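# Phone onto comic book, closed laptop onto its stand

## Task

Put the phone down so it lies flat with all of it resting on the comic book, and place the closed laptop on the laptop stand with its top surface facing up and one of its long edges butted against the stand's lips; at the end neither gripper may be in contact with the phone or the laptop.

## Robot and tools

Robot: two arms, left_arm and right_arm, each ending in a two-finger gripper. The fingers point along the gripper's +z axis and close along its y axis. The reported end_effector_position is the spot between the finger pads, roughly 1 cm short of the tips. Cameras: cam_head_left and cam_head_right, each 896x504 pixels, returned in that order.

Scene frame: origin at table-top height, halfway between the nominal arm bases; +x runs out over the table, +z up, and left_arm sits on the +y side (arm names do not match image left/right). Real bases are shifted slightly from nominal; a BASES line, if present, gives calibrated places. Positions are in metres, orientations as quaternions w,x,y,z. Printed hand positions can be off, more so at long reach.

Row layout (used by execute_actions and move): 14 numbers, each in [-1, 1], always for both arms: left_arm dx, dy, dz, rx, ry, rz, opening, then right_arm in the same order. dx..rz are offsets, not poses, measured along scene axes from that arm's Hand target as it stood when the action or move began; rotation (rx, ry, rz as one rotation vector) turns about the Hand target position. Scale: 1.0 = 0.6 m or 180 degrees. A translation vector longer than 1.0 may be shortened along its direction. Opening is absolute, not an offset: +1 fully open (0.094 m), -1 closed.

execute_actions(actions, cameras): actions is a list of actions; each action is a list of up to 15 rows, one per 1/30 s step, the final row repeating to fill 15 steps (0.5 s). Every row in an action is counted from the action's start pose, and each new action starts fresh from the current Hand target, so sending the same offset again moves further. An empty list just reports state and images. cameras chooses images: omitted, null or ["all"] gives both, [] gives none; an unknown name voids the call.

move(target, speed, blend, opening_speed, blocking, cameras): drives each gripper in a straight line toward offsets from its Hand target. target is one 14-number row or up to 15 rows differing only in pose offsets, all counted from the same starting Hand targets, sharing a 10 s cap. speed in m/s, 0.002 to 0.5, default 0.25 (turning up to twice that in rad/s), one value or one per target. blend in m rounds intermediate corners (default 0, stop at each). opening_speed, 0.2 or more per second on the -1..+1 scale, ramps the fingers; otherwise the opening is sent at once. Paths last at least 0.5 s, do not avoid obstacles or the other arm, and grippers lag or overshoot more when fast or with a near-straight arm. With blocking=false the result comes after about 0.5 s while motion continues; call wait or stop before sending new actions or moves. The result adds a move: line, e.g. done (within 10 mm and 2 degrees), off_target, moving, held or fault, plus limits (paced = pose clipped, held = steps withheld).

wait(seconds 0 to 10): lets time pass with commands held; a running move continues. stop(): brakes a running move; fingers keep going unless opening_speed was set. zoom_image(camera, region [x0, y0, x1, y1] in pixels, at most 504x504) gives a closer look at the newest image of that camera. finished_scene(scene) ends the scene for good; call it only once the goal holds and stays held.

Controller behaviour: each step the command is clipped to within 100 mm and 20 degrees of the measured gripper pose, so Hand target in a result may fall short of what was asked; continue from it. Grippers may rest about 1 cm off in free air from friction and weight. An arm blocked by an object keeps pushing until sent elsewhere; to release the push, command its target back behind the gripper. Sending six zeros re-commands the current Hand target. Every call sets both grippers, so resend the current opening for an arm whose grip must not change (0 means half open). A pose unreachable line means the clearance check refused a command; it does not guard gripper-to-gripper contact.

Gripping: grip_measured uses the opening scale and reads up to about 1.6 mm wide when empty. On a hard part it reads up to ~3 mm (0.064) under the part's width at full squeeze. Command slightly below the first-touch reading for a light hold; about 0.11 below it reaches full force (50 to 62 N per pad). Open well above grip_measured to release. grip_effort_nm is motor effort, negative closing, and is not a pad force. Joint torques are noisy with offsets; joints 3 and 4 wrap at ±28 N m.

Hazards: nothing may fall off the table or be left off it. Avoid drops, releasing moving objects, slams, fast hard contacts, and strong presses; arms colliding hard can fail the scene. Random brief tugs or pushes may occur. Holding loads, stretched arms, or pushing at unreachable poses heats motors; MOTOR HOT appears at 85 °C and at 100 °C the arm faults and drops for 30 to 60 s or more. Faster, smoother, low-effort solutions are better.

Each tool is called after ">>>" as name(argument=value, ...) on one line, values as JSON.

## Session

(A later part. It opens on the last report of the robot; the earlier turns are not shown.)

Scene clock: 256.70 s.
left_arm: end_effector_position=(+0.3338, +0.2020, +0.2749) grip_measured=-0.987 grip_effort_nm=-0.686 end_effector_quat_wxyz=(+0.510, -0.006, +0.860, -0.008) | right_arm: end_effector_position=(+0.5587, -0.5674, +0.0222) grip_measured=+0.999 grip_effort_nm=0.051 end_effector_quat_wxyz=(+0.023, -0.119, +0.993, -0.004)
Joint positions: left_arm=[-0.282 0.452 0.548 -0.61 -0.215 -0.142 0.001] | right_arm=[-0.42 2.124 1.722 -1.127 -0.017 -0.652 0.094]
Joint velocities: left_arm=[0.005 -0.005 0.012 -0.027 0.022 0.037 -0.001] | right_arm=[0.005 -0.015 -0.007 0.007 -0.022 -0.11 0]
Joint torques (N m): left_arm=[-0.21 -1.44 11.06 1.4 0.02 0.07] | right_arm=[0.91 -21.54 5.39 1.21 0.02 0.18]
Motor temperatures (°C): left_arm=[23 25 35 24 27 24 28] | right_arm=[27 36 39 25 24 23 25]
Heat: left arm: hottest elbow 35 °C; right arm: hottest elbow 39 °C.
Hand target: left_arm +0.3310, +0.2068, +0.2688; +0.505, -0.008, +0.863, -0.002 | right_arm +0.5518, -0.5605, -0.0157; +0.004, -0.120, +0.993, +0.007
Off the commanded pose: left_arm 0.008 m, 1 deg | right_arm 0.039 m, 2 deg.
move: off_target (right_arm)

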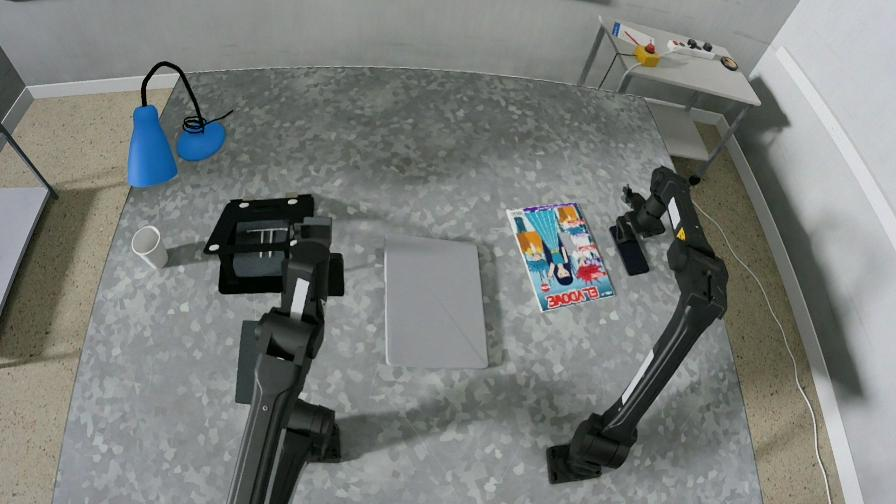

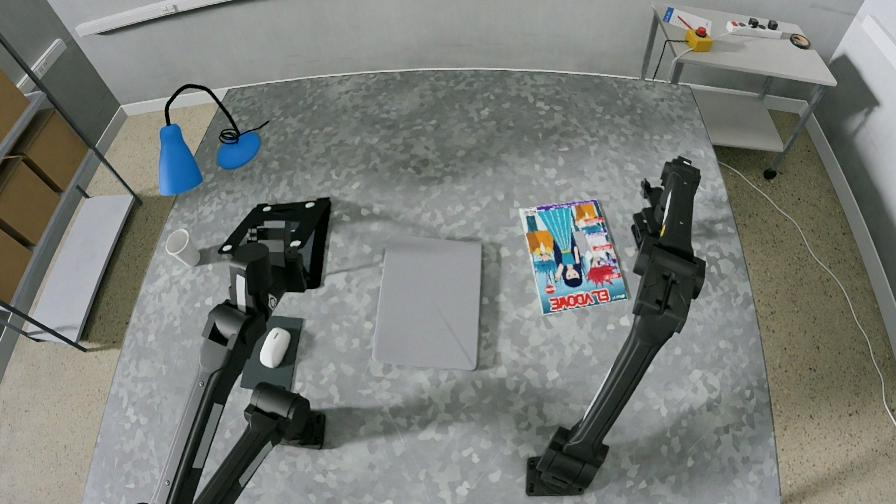

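>>> move(target=[[0, 0, 0, 0, 0, 0, -1, 0.0, 0.0, 0.09, 0, 0, 0, 1], [0, 0, 0, 0, 0, 0, -1, 0.0, 0.0275, 0.09, 0, 0, 0, 1]], speed=0.08)

>>> zoom_image(camera="cam_head_left", region=[600, 200, 660, 260])

>>> zoom_image(camera="cam_head_right", region=[620, 195, 680, 255])

Scene clock: 292.73 s.
left_arm: end_effector_position=(+0.3338, +0.2020, +0.2749) grip_measured=-0.987 grip_effort_nm=-0.686 end_effector_quat_wxyz=(+0.510, -0.006, +0.860, -0.008) | right_arm: end_effector_position=(+0.5504, -0.5479, +0.0237) grip_measured=+0.999 grip_effort_nm=0.056 end_effector_quat_wxyz=(-0.004, -0.120, +0.993, +0.012)
Joint positions: left_arm=[-0.282 0.452 0.548 -0.61 -0.215 -0.142 0.001] | right_arm=[-0.397 2.121 1.722 -1.19 -0.017 -0.631 0.094]
Joint velocities: left_arm=[0.005 -0.005 -0.002 0.002 0.022 -0.007 -0.001] | right_arm=[0.005 0.015 -0.002 0.002 -0.037 -0.066 0]
Joint torques (N m): left_arm=[-0.15 -0.67 11.03 1.39 0.03 0.12] | right_arm=[1.14 -26.87 7.53 -0.09 0.01 0.24]
Motor temperatures (°C): left_arm=[23 25 34 24 27 24 28] | right_arm=[27 36 35 25 24 23 25]
Heat: left arm: hottest elbow 34 °C; right arm: hottest shoulder 36 °C.
Hand target: left_arm +0.3310, +0.2068, +0.2688; +0.505, -0.008, +0.863, -0.002 | right_arm +0.5528, -0.5435, +0.0382; +0.004, -0.120, +0.993, +0.007
Off the commanded pose: left_arm 0.008 m, 1 deg | right_arm 0.015 m, 1 deg.
move: off_target (right_arm)

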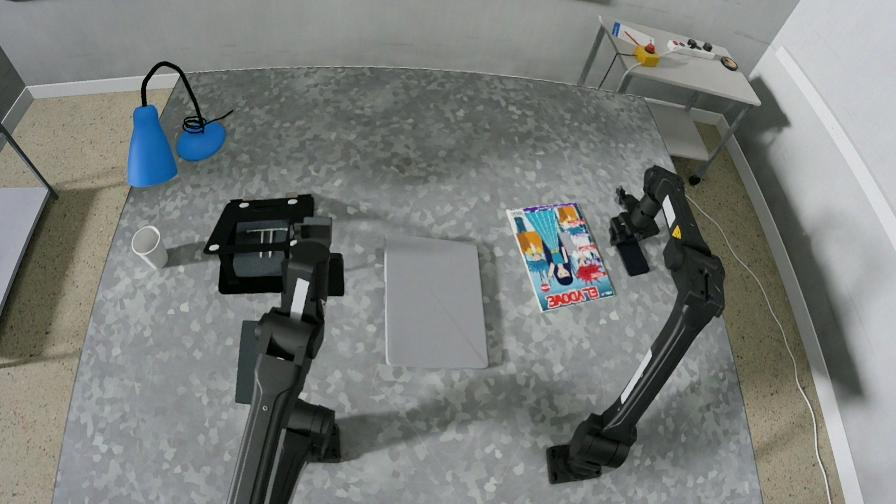

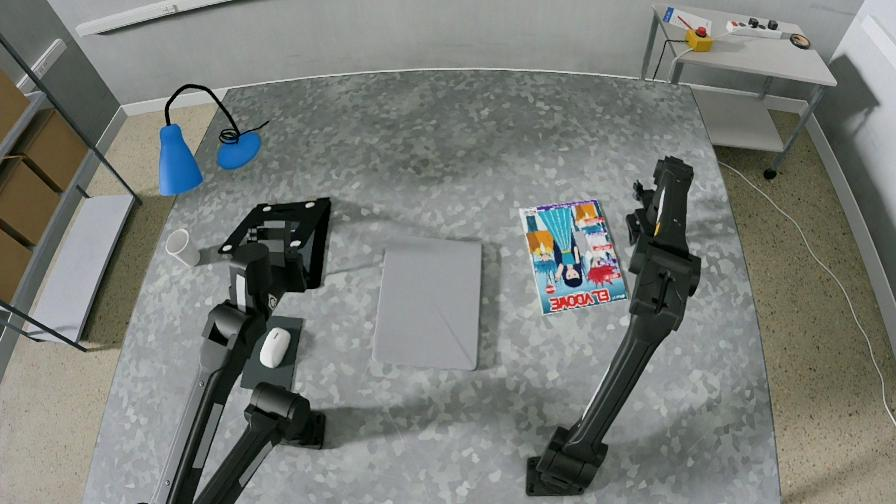

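Scaled by 8.400.

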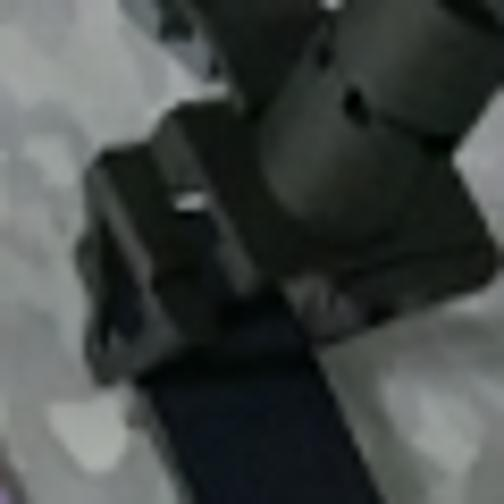

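Scaled by 8.400.

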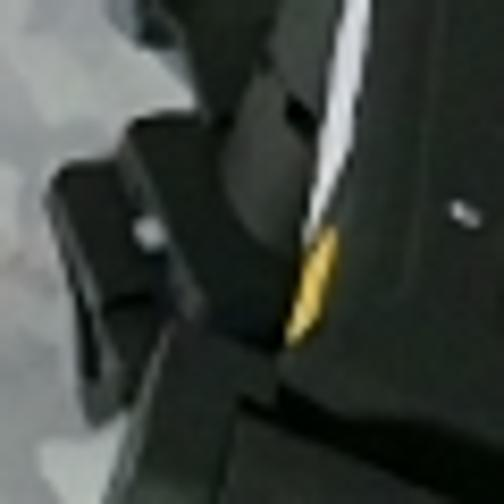

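>>> move(target=[0, 0, 0, 0, 0, 0, -1, 0.0, 0.0, -0.08, 0, 0, 0, 1], speed=0.05, cameras=[])

Scene clock: 298.03 s.
left_arm: end_effector_position=(+0.3338, +0.2020, +0.2749) grip_measured=-0.987 grip_effort_nm=-0.691 end_effector_quat_wxyz=(+0.510, -0.006, +0.860, -0.008) | right_arm: end_effector_position=(+0.5574, -0.5511, +0.0149) grip_measured=+0.999 grip_effort_nm=0.051 end_effector_quat_wxyz=(+0.016, -0.118, +0.993, -0.001)
Joint positions: left_arm=[-0.282 0.452 0.548 -0.61 -0.215 -0.142 0.001] | right_arm=[-0.397 2.121 1.697 -1.118 -0.015 -0.628 0.094]
Joint velocities: left_arm=[0.005 -0.024 0.002 -0.007 0.022 -0.022 0] | right_arm=[0.005 -0.005 0.007 0.017 0.095 -0.051 0]
Joint torques (N m): left_arm=[-0.15 -1.32 11 1.5 0.01 0.11] | right_arm=[1.03 -22.53 5.74 0.94 -0.05 0.18]
Motor temperatures (°C): left_arm=[23 25 34 24 27 24 28] | right_arm=[27 37 35 25 24 23 25]
Heat: left arm: hottest elbow 34 °C; right arm: hottest shoulder 37 °C.
Hand target: left_arm +0.3310, +0.2068, +0.2688; +0.505, -0.008, +0.863, -0.002 | right_arm +0.5520, -0.5439, -0.0099; +0.004, -0.120, +0.993, +0.007
Off the commanded pose: left_arm 0.008 m, 1 deg | right_arm 0.026 m, 2 deg.
move: off_target (right_arm)
No camera images: "cameras" was empty.

>>> move(target=[0, 0, 0, 0, 0, 0, -1, 0.0, 0.0, 0.008, 0, 0, 0, 0.1], opening_speed=0.6)

>>> zoom_image(camera="cam_head_left", region=[600, 200, 660, 260])

Scene clock: 302.33 s.
left_arm: end_effector_position=(+0.3338, +0.2020, +0.2749) grip_measured=-0.987 grip_effort_nm=-0.691 end_effector_quat_wxyz=(+0.510, -0.006, +0.860, -0.008) | right_arm: end_effector_position=(+0.5580, -0.5514, +0.0149) grip_measured=+0.533 grip_effort_nm=-1.038 end_effector_quat_wxyz=(+0.017, -0.118, +0.993, -0.001)
Joint positions: left_arm=[-0.282 0.452 0.548 -0.61 -0.215 -0.142 0.001] | right_arm=[-0.397 2.121 1.697 -1.115 -0.015 -0.628 0.072]
Joint velocities: left_arm=[-0.015 0.005 0.017 0.002 -0.022 0.007 -0.001] | right_arm=[-0.005 0.015 -0.012 0.002 -0.022 -0.022 0]
Joint torques (N m): left_arm=[0.03 -1.14 11.08 1.29 0.04 0.11] | right_arm=[1.03 -22.95 6.09 0.46 -0.05 0.18]
Motor temperatures (°C): left_arm=[23 25 34 24 27 24 28] | right_arm=[27 38 35 25 24 23 25]
Heat: left arm: hottest elbow 34 °C; right arm: hottest shoulder 38 °C.
Hand target: left_arm +0.3310, +0.2068, +0.2688; +0.505, -0.008, +0.863, -0.002 | right_arm +0.5521, -0.5438, -0.0051; +0.004, -0.120, +0.993, +0.007
Off the commanded pose: left_arm 0.008 m, 1 deg | right_arm 0.022 m, 2 deg.
move: off_target (right_arm)

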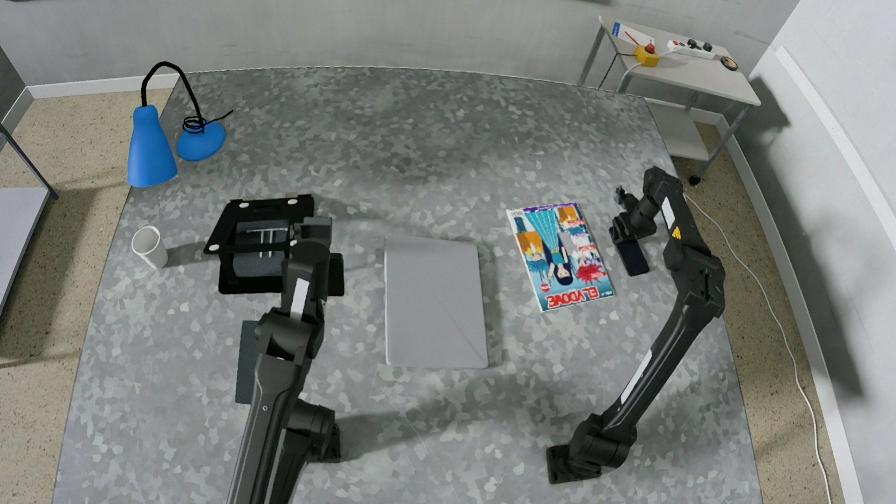

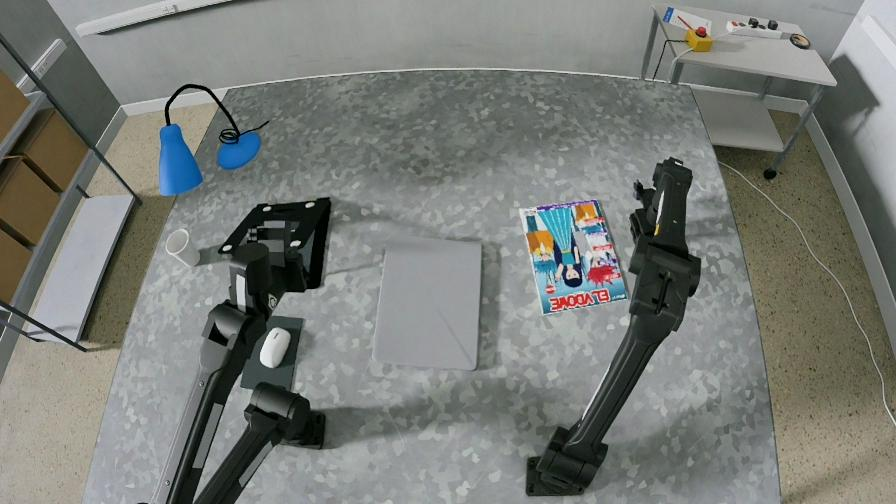

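Scaled by 8.400.

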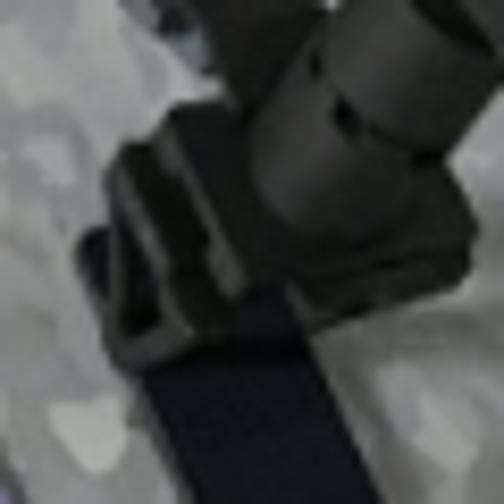

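>>> execute_actions(actions=[])

Scene clock: 322.50 s.
left_arm: end_effector_position=(+0.3338, +0.2020, +0.2749) grip_measured=-0.987 grip_effort_nm=-0.691 end_effector_quat_wxyz=(+0.510, -0.006, +0.860, -0.008) | right_arm: end_effector_position=(+0.5580, -0.5514, +0.0149) grip_measured=+0.533 grip_effort_nm=-1.038 end_effector_quat_wxyz=(+0.017, -0.118, +0.993, -0.001)
Joint positions: left_arm=[-0.282 0.452 0.548 -0.61 -0.215 -0.142 0.001] | right_arm=[-0.397 2.121 1.697 -1.115 -0.015 -0.628 0.072]
Joint velocities: left_arm=[0.005 -0.005 -0.012 0.007 -0.066 0.022 0] | right_arm=[0.005 -0.015 -0.012 0.002 0.022 -0.022 0.001]
Joint torques (N m): left_arm=[-0.73 -1.55 11.22 1.36 0.04 0.02] | right_arm=[1.14 -23 6.15 0.49 -0.05 0.18]
Motor temperatures (°C): left_arm=[23 25 34 24 27 24 28] | right_arm=[27 39 35 25 24 23 26]
Heat: left arm: hottest elbow 34 °C; right arm: hottest shoulder 39 °C.
Hand target: left_arm +0.3310, +0.2068, +0.2688; +0.505, -0.008, +0.863, -0.002 | right_arm +0.5521, -0.5438, -0.0051; +0.004, -0.120, +0.993, +0.007
Tool commands: left_gripper/opening=-1.0 right_gripper/opening=+0.1
Off the commanded pose: left_arm 0.008 m, 1 deg | right_arm 0.022 m, 2 deg.

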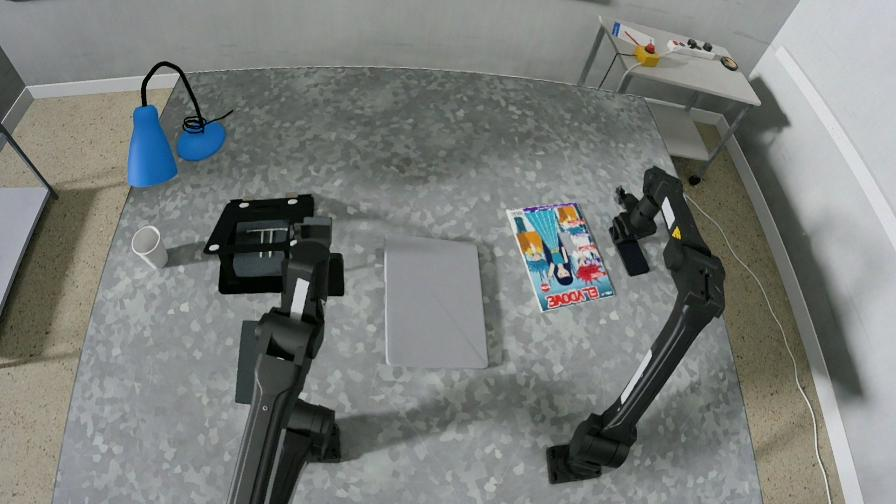

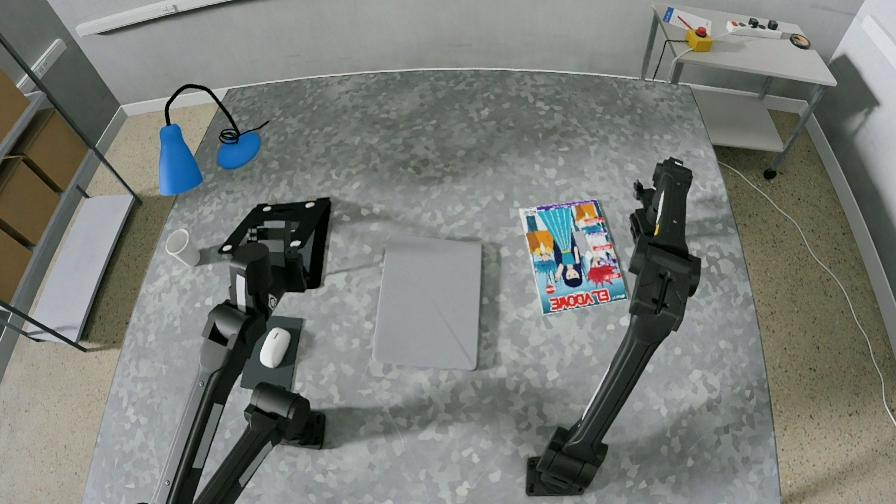

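>>> move(target=[0,0,0,0,0,0,-1,0,0,0.2,0,0,0,0.1], speed=0.12)

Scene clock: 325.70 s.
left_arm: end_effector_position=(+0.3338, +0.2020, +0.2749) grip_measured=-0.987 grip_effort_nm=-0.686 end_effector_quat_wxyz=(+0.510, -0.006, +0.860, -0.008) | right_arm: end_effector_position=(+0.5311, -0.5402, +0.0778) grip_measured=+0.532 grip_effort_nm=-1.033 end_effector_quat_wxyz=(-0.029, -0.118, +0.992, +0.025)
Joint positions: left_arm=[-0.282 0.452 0.548 -0.61 -0.215 -0.142 0.001] | right_arm=[-0.397 2.053 1.757 -1.35 -0.015 -0.628 0.072]
Joint velocities: left_arm=[0.005 0.024 -0.007 -0.002 -0.022 -0.022 0] | right_arm=[-0.005 -0.044 -0.007 0.022 0.037 0.007 0]
Joint torques (N m): left_arm=[-0.44 -1.9 10.96 1.4 0.03 0.12] | right_arm=[1.2 -26.17 12.56 -0.44 -0.07 0.19]
Motor temperatures (°C): left_arm=[23 25 34 24 27 24 28] | right_arm=[27 39 36 25 24 23 26]
Heat: left arm: hottest elbow 34 °C; right arm: hottest shoulder 39 °C.
Hand target: left_arm +0.3310, +0.2068, +0.2688; +0.505, -0.008, +0.863, -0.002 | right_arm +0.5540, -0.5428, +0.1149; +0.004, -0.120, +0.993, +0.007
Off the commanded pose: left_arm 0.008 m, 1 deg | right_arm 0.043 m, 4 deg.
move: off_target (right_arm)

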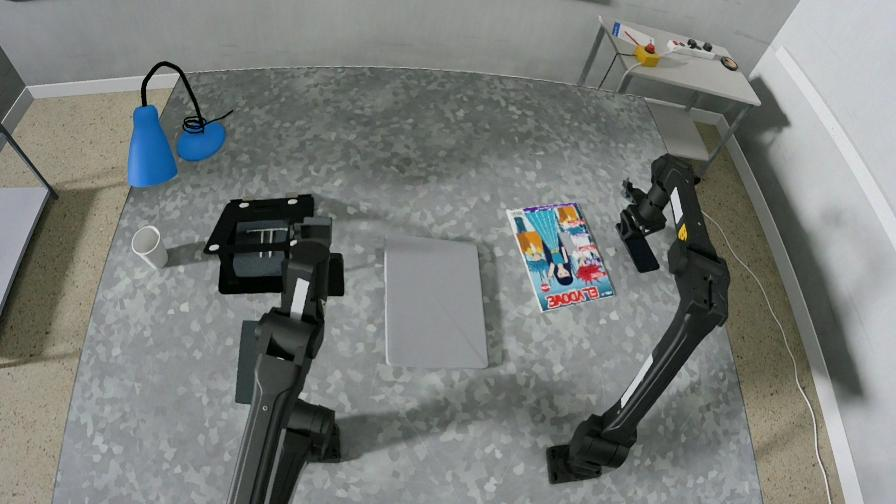

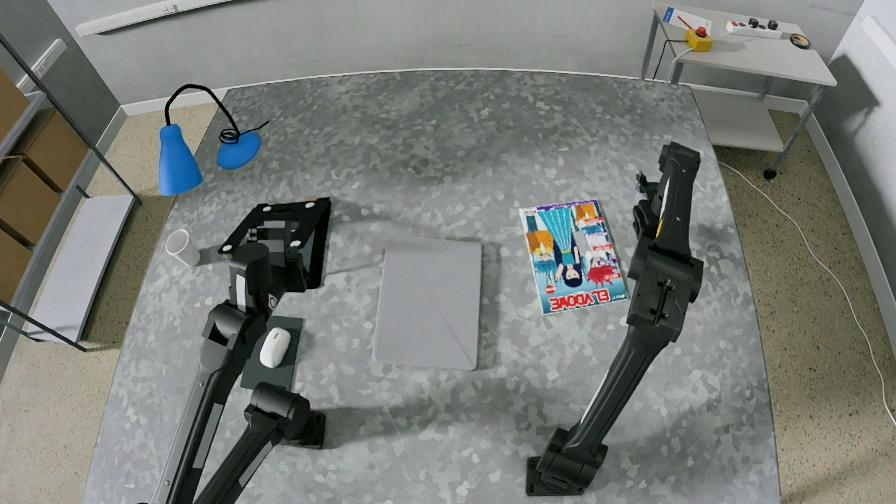

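>>> move(target=[0,0,0,0,0,0,-1,-0.115,0.363,0,0,0,0,0.1], speed=0.15)

>>> zoom_image(camera="cam_head_left", region=[450, 130, 750, 350])

>>> zoom_image(camera="cam_head_right", region=[450, 130, 750, 350])

Scene clock: 331.47 s.
left_arm: end_effector_position=(+0.3338, +0.2020, +0.2749) grip_measured=-0.987 grip_effort_nm=-0.691 end_effector_quat_wxyz=(+0.510, -0.006, +0.860, -0.008) | right_arm: end_effector_position=(+0.4874, -0.3252, +0.0988) grip_measured=+0.532 grip_effort_nm=-1.043 end_effector_quat_wxyz=(-0.016, -0.121, +0.992, +0.012)
Joint positions: left_arm=[-0.282 0.452 0.548 -0.61 -0.215 -0.142 0.001] | right_arm=[-0.037 1.788 1.409 -1.227 -0.019 -0.276 0.072]
Joint velocities: left_arm=[-0.005 0.005 -0.012 -0.017 -0.037 -0.037 0] | right_arm=[-0.015 -0.015 -0.012 0.002 -0.037 0.007 -0.001]
Joint torques (N m): left_arm=[-0.21 -1.9 10.96 1.31 0.07 0.1] | right_arm=[0.85 -22.48 6.99 0.34 0.08 0.26]
Motor temperatures (°C): left_arm=[23 25 34 24 27 24 28] | right_arm=[27 39 37 25 24 23 26]
Heat: left arm: hottest elbow 34 °C; right arm: hottest shoulder 39 °C.
Hand target: left_arm +0.3310, +0.2068, +0.2688; +0.505, -0.008, +0.863, -0.002 | right_arm +0.4870, -0.3233, +0.1138; +0.002, -0.120, +0.993, +0.008
Off the commanded pose: left_arm 0.008 m, 1 deg | right_arm 0.016 m, 2 deg.
move: off_target (right_arm)

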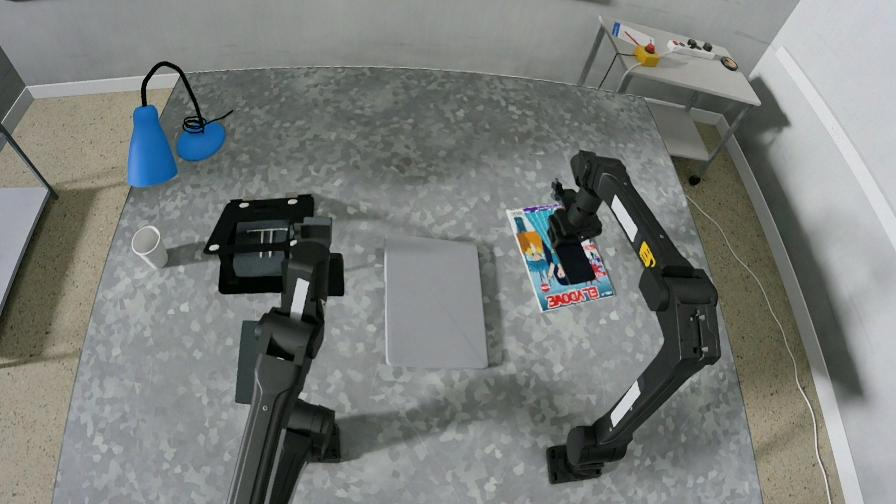

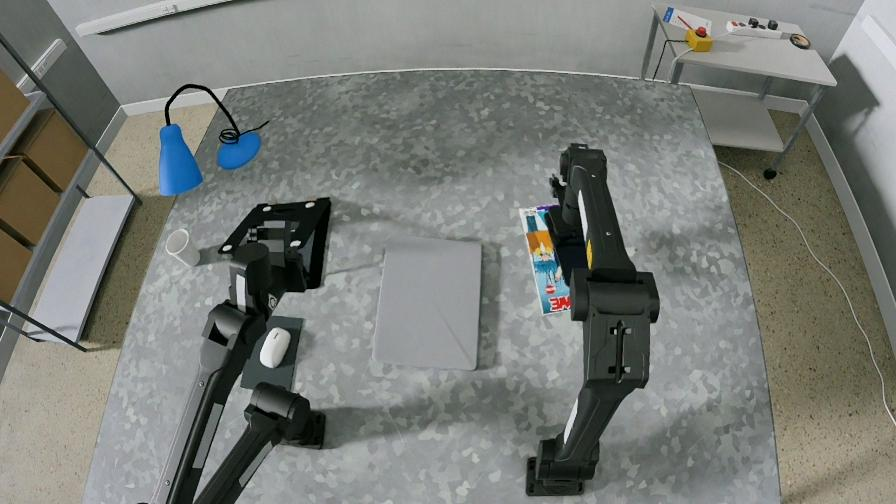

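Scaled by 1.680.

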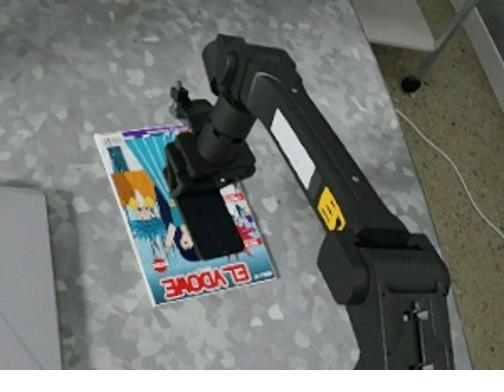

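Scaled by 1.680.

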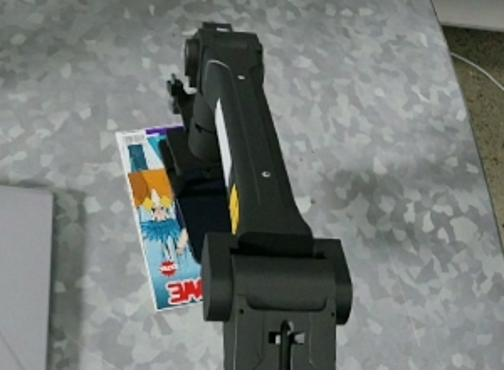

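>>> move(target=[0,0,0,0,0,0,-1,0.09,-0.05,-0.09,0,0,0,0.1], speed=0.1)

>>> zoom_image(camera="cam_head_left", region=[480, 150, 680, 330])

>>> zoom_image(camera="cam_head_right", region=[480, 150, 680, 330])

Scene clock: 345.23 s.
left_arm: end_effector_position=(+0.3338, +0.2020, +0.2749) grip_measured=-0.987 grip_effort_nm=-0.686 end_effector_quat_wxyz=(+0.510, -0.006, +0.860, -0.008) | right_arm: end_effector_position=(+0.5131, -0.3469, +0.0471) grip_measured=+0.532 grip_effort_nm=-1.043 end_effector_quat_wxyz=(-0.024, -0.121, +0.992, +0.013)
Joint positions: left_arm=[-0.282 0.452 0.548 -0.61 -0.215 -0.142 0.001] | right_arm=[-0.075 1.916 1.452 -1.158 -0.017 -0.312 0.072]
Joint velocities: left_arm=[-0.015 0.005 -0.017 0.012 -0.11 -0.037 0] | right_arm=[0.015 0.005 -0.007 0.002 -0.051 -0.007 0.001]
Joint torques (N m): left_arm=[0.21 -1.61 10.97 1.24 0.01 0.05] | right_arm=[-0.15 -19.9 11.9 0.23 0.06 0.09]
Motor temperatures (°C): left_arm=[23 25 34 24 27 24 28] | right_arm=[27 40 37 25 24 23 27]
Heat: left arm: hottest elbow 34 °C; right arm: hottest shoulder 40 °C.
Hand target: left_arm +0.3310, +0.2068, +0.2688; +0.505, -0.008, +0.863, -0.002 | right_arm +0.5401, -0.3547, +0.0595; +0.002, -0.120, +0.993, +0.008
Off the commanded pose: left_arm 0.008 m, 1 deg | right_arm 0.031 m, 3 deg.
move: off_target (right_arm)

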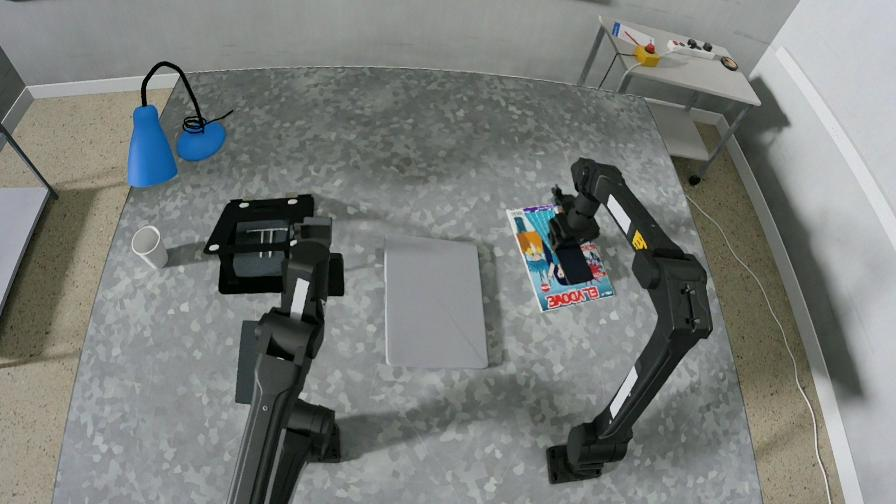

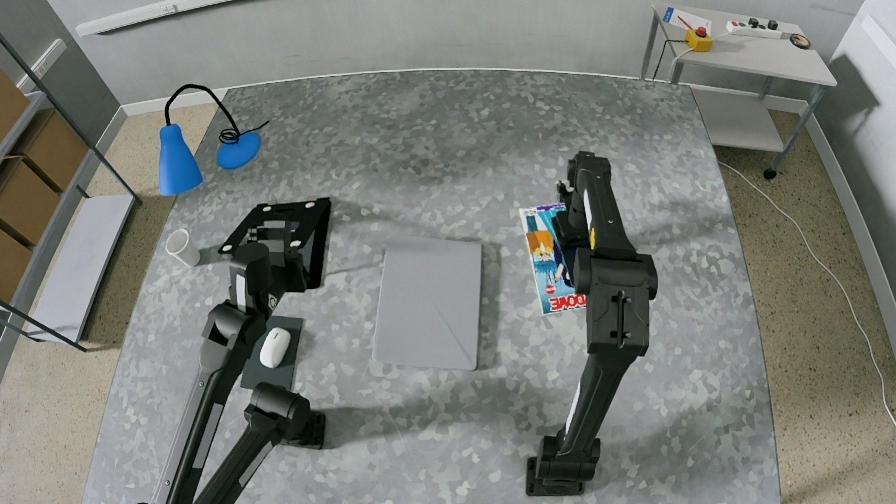

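Scaled by 2.520.

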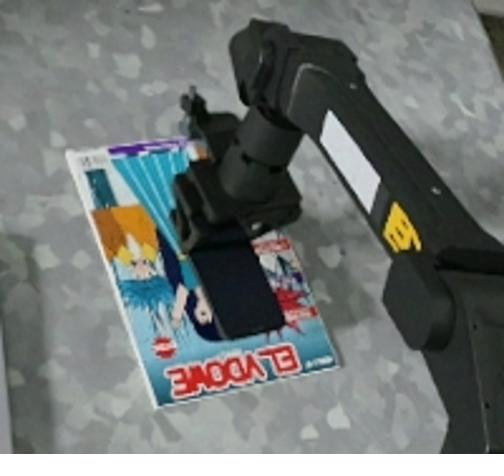

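Scaled by 2.520.

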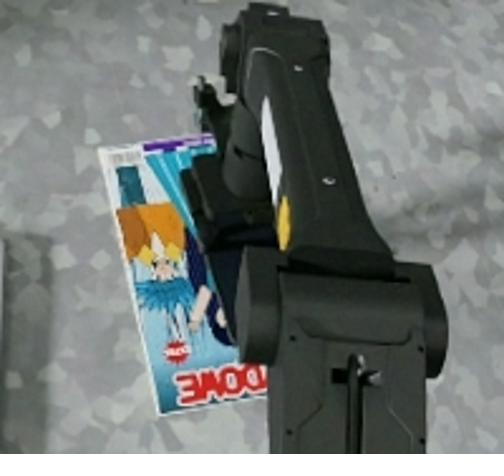

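>>> move(target=[0,0,0,0,0,0,-1,0.02,0,-0.075,0,0,0,0.1], speed=0.06)

>>> zoom_image(camera="cam_head_left", region=[480, 150, 680, 330])

Scene clock: 349.57 s.
left_arm: end_effector_position=(+0.3338, +0.2020, +0.2749) grip_measured=-0.987 grip_effort_nm=-0.691 end_effector_quat_wxyz=(+0.510, -0.006, +0.860, -0.008) | right_arm: end_effector_position=(+0.5284, -0.3482, +0.0194) grip_measured=+0.532 grip_effort_nm=-1.043 end_effector_quat_wxyz=(-0.011, -0.121, +0.993, +0.010)
Joint positions: left_arm=[-0.282 0.452 0.548 -0.61 -0.215 -0.142 0.001] | right_arm=[-0.075 1.97 1.456 -1.082 -0.016 -0.313 0.072]
Joint velocities: left_arm=[0.005 0.005 -0.007 0.022 -0.037 0.007 -0.001] | right_arm=[0.005 -0.015 0.002 -0.002 0.037 -0.022 0.001]
Joint torques (N m): left_arm=[-0.67 -1.67 10.8 1.43 0.05 0.11] | right_arm=[-0.09 -18.78 11.17 0.53 0.01 0.09]
Motor temperatures (°C): left_arm=[23 25 34 24 27 24 28] | right_arm=[27 40 37 25 24 23 27]
Heat: left arm: hottest elbow 34 °C; right arm: hottest shoulder 40 °C.
Hand target: left_arm +0.3310, +0.2068, +0.2688; +0.505, -0.008, +0.863, -0.002 | right_arm +0.5516, -0.3553, +0.0145; +0.002, -0.120, +0.993, +0.008
Off the commanded pose: left_arm 0.008 m, 1 deg | right_arm 0.025 m, 1 deg.
move: off_target (right_arm)

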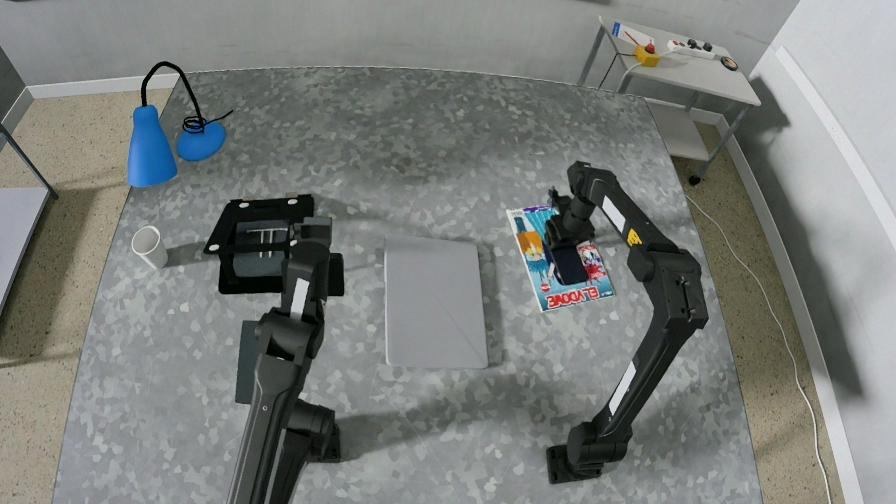

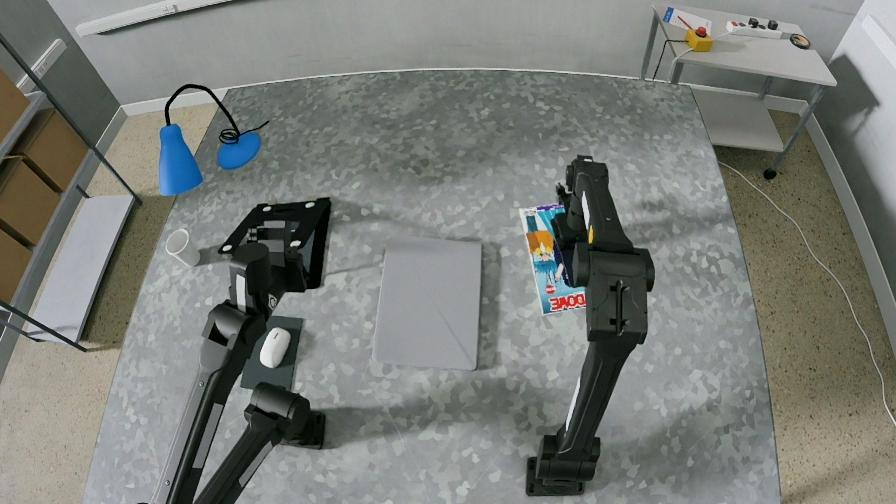

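Scaled by 2.520.

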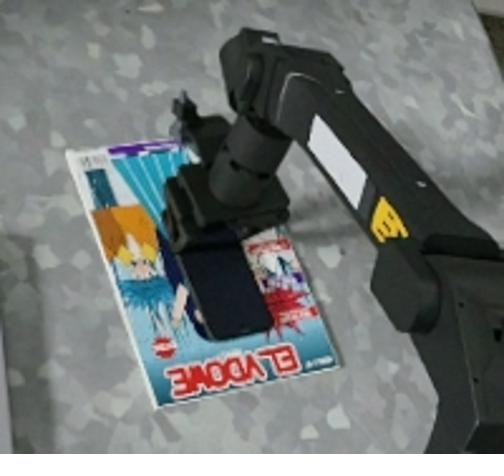

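>>> move(target=[0,0,0,0,0,0,-1,-0.012,0.008,-0.035,0,0,0,0.1], speed=0.05)

Scene clock: 351.83 s.
left_arm: end_effector_position=(+0.3338, +0.2020, +0.2749) grip_measured=-0.987 grip_effort_nm=-0.691 end_effector_quat_wxyz=(+0.510, -0.006, +0.860, -0.008) | right_arm: end_effector_position=(+0.5399, -0.3491, +0.0187) grip_measured=+0.532 grip_effort_nm=-1.038 end_effector_quat_wxyz=(+0.012, -0.121, +0.993, +0.006)
Joint positions: left_arm=[-0.282 0.452 0.548 -0.61 -0.215 -0.142 0.001] | right_arm=[-0.075 1.971 1.456 -1.034 -0.015 -0.313 0.072]
Joint velocities: left_arm=[0.005 -0.015 -0.007 0.002 0.022 -0.051 0] | right_arm=[-0.015 -0.005 -0.002 -0.002 0.007 0.022 -0.001]
Joint torques (N m): left_arm=[-0.09 -1.2 10.99 1.43 0.04 0.08] | right_arm=[0.38 -17.67 7.91 0.81 -0.03 0.16]
Motor temperatures (°C): left_arm=[23 25 34 24 26 24 28] | right_arm=[27 40 38 25 24 23 27]
Heat: left arm: hottest elbow 34 °C; right arm: hottest shoulder 40 °C.
Hand target: left_arm +0.3310, +0.2068, +0.2688; +0.505, -0.008, +0.863, -0.002 | right_arm +0.5441, -0.3507, -0.0065; +0.002, -0.120, +0.993, +0.008
Off the commanded pose: left_arm 0.008 m, 1 deg | right_arm 0.026 m, 1 deg.
move: off_target (right_arm)

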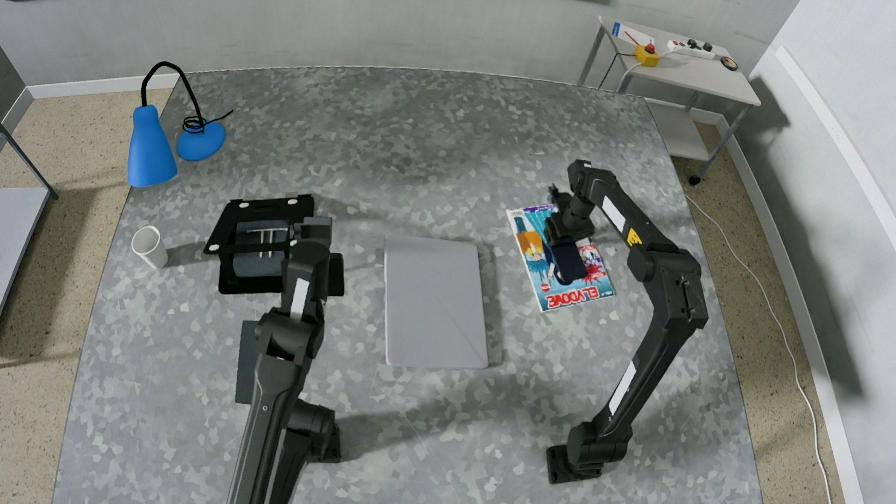

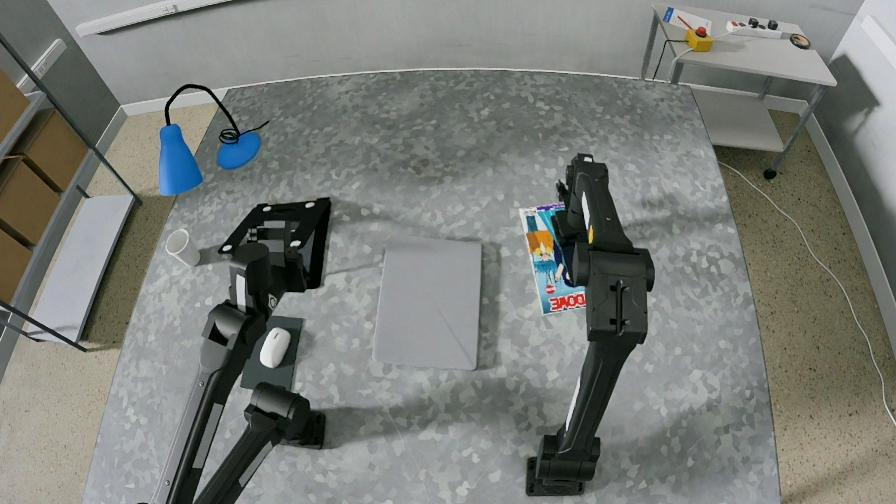

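>>> move(target=[0,0,0,0,0,0,-1,0,0,0,0,0,0,0.95], opening_speed=0.4, cameras=[])

>>> move(target=[0,0,0,0,0,0,-1,-0.01,0.0,0.25,0,0,0,0.95], speed=0.1)

>>> zoom_image(camera="cam_head_left", region=[480, 150, 680, 330])

Scene clock: 357.07 s.
left_arm: end_effector_position=(+0.3338, +0.2020, +0.2749) grip_measured=-0.987 grip_effort_nm=-0.686 end_effector_quat_wxyz=(+0.510, -0.006, +0.860, -0.008) | right_arm: end_effector_position=(+0.5418, -0.3489, +0.0186) grip_measured=+0.947 grip_effort_nm=0.076 end_effector_quat_wxyz=(+0.016, -0.121, +0.992, +0.006)
Joint positions: left_arm=[-0.282 0.452 0.548 -0.61 -0.215 -0.142 0.001] | right_arm=[-0.075 1.972 1.456 -1.026 -0.017 -0.313 0.091]
Joint velocities: left_arm=[-0.005 -0.005 0.002 0.002 0.007 -0.095 0] | right_arm=[-0.005 -0.015 0.002 0.012 0.037 -0.022 0]
Joint torques (N m): left_arm=[-0.38 -1.44 11.07 1.47 0.03 0.11] | right_arm=[0.38 -17.73 7.95 0.61 0.05 0.15]
Motor temperatures (°C): left_arm=[23 25 34 24 26 24 28] | right_arm=[27 40 37 25 24 23 27]
Heat: left arm: hottest elbow 34 °C; right arm: hottest shoulder 40 °C.
Hand target: left_arm +0.3310, +0.2068, +0.2688; +0.505, -0.008, +0.863, -0.002 | right_arm +0.5441, -0.3508, -0.0066; +0.002, -0.120, +0.993, +0.008
Off the commanded pose: left_arm 0.008 m, 1 deg | right_arm 0.025 m, 2 deg.
move: off_target (right_arm)
No camera images: "cameras" was empty.

Scene clock: 359.23 s.
left_arm: end_effector_position=(+0.3338, +0.2020, +0.2749) grip_measured=-0.987 grip_effort_nm=-0.686 end_effector_quat_wxyz=(+0.510, -0.006, +0.860, -0.008) | right_arm: end_effector_position=(+0.5205, -0.3477, +0.1123) grip_measured=+0.949 grip_effort_nm=0.061 end_effector_quat_wxyz=(-0.031, -0.121, +0.992, +0.014)
Joint positions: left_arm=[-0.282 0.452 0.548 -0.61 -0.215 -0.142 0.001] | right_arm=[-0.075 1.88 1.579 -1.337 -0.016 -0.313 0.092]
Joint velocities: left_arm=[-0.015 0.005 -0.002 0.007 -0.051 0.051 0] | right_arm=[0.005 0.015 -0.012 -0.012 0.022 -0.007 0.001]
Joint torques (N m): left_arm=[-0.56 -2.26 11 1.39 0.06 0.09] | right_arm=[0.56 -23.06 12 -0.2 -0.01 0.18]
Motor temperatures (°C): left_arm=[23 25 34 24 26 24 28] | right_arm=[27 40 38 25 24 23 27]
Heat: left arm: hottest elbow 34 °C; right arm: hottest shoulder 40 °C.
Hand target: left_arm +0.3310, +0.2068, +0.2688; +0.505, -0.008, +0.863, -0.002 | right_arm +0.5399, -0.3488, +0.1434; +0.002, -0.120, +0.993, +0.008
Off the commanded pose: left_arm 0.008 m, 1 deg | right_arm 0.036 m, 4 deg.
move: off_target (right_arm)

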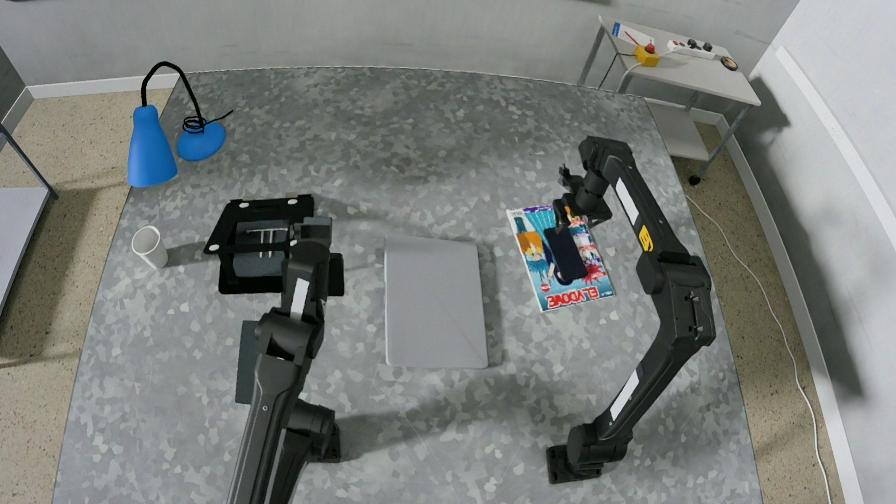

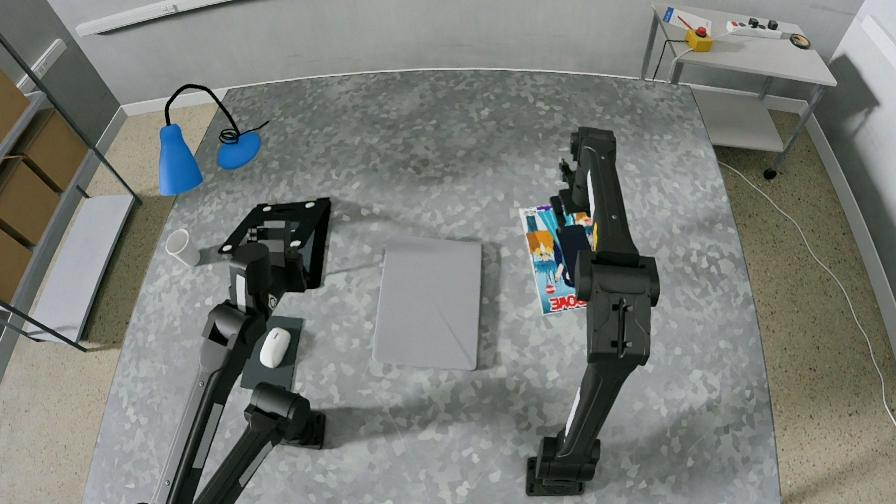

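Scaled by 2.520.

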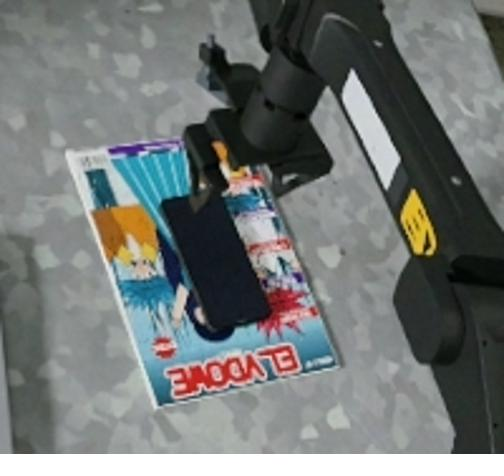

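>>> move(target=[0,0,0,0,0,0,-1,-0.1,0.2,0.1,0,0,0,0.95], speed=0.2, cameras=[])

>>> move(target=[-0.15,0.0,0.2,0,0,0,-1,-0.05,0.23,-0.1,0,0,0,-1], speed=0.2)

Scene clock: 400.33 s.
left_arm: end_effector_position=(+0.3338, +0.2020, +0.2749) grip_measured=-0.987 grip_effort_nm=-0.691 end_effector_quat_wxyz=(+0.510, -0.006, +0.860, -0.008) | right_arm: end_effector_position=(+0.4879, -0.2281, +0.1967) grip_measured=+0.949 grip_effort_nm=0.056 end_effector_quat_wxyz=(+0.000, -0.121, +0.993, +0.009)
Joint positions: left_arm=[-0.282 0.452 0.548 -0.61 -0.215 -0.142 0.001] | right_arm=[0.15 1.718 1.579 -1.431 -0.018 -0.087 0.092]
Joint velocities: left_arm=[-0.005 -0.005 -0.007 0.012 -0.066 0.007 0] | right_arm=[0.005 -0.005 0.007 0.012 0.051 0.007 0]
Joint torques (N m): left_arm=[-0.32 -1.32 10.78 1.22 0.02 0.08] | right_arm=[0.85 -20.6 7.53 -0.18 0.06 0.27]
Motor temperatures (°C): left_arm=[23 25 35 24 26 24 28] | right_arm=[27 39 39 25 24 23 26]
Heat: left arm: hottest elbow 35 °C; right arm: hottest shoulder 39 °C.
Hand target: left_arm +0.3310, +0.2068, +0.2688; +0.505, -0.008, +0.863, -0.002 | right_arm +0.4815, -0.2266, +0.2025; +0.000, -0.120, +0.993, +0.008
Off the commanded pose: left_arm 0.008 m, 1 deg | right_arm 0.010 m, 0 deg.
move: done
No camera images: "cameras" was empty.

Scene clock: 402.30 s.
left_arm: end_effector_position=(+0.2452, +0.2081, +0.3545) grip_measured=-0.987 grip_effort_nm=-0.691 end_effector_quat_wxyz=(+0.485, -0.003, +0.874, +0.012) | right_arm: end_effector_position=(+0.4524, -0.0904, +0.1597) grip_measured=-0.992 grip_effort_nm=-0.442 end_effector_quat_wxyz=(+0.012, -0.122, +0.992, +0.013)
Joint positions: left_arm=[-0.545 0.303 0.795 -1.121 -0.455 -0.288 0.001] | right_arm=[0.421 1.733 1.5 -1.307 -0.018 0.183 0]
Joint velocities: left_arm=[0.005 -0.005 0.002 -0.002 0.007 -0.007 -0.001] | right_arm=[0.015 -0.015 0.007 0.007 -0.037 0.037 0.001]
Joint torques (N m): left_arm=[-1.96 2.43 17.32 1.17 -0.34 -0.11] | right_arm=[0.79 -17.08 7.27 0.55 0.09 0.21]
Motor temperatures (°C): left_arm=[23 25 35 24 26 24 28] | right_arm=[27 39 39 25 24 23 26]
Heat: left arm: hottest elbow 35 °C; right arm: hottest shoulder 39 °C.
Hand target: left_arm +0.2427, +0.2061, +0.3899; +0.506, -0.008, +0.863, -0.003 | right_arm +0.4517, -0.0887, +0.1404; -0.002, -0.120, +0.993, +0.008
Off the commanded pose: left_arm 0.035 m, 3 deg | right_arm 0.017 m, 2 deg.
move: off_target (left_arm, right_arm)

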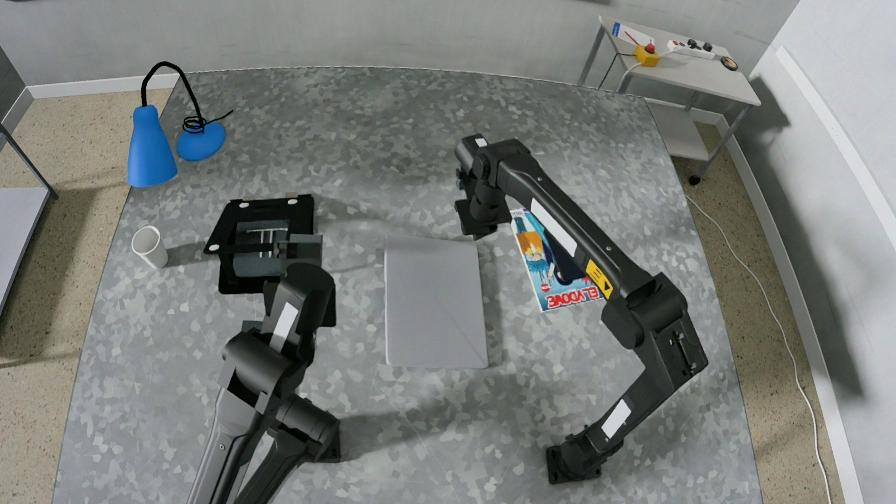

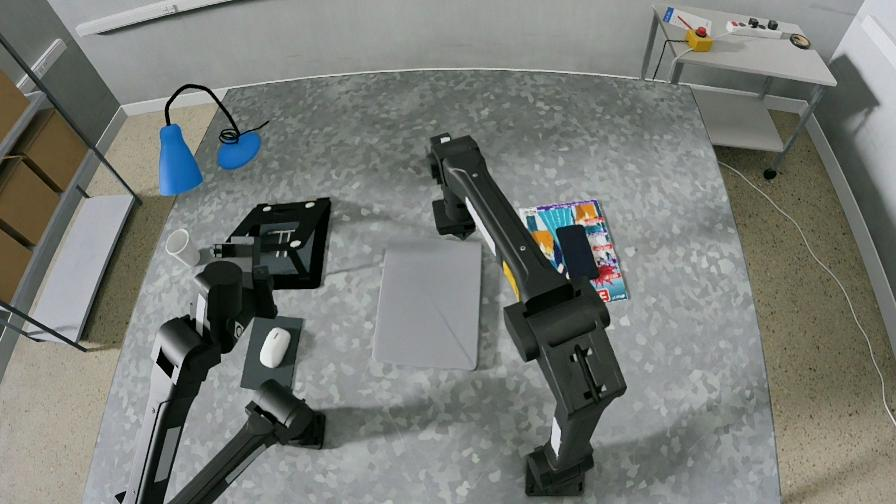

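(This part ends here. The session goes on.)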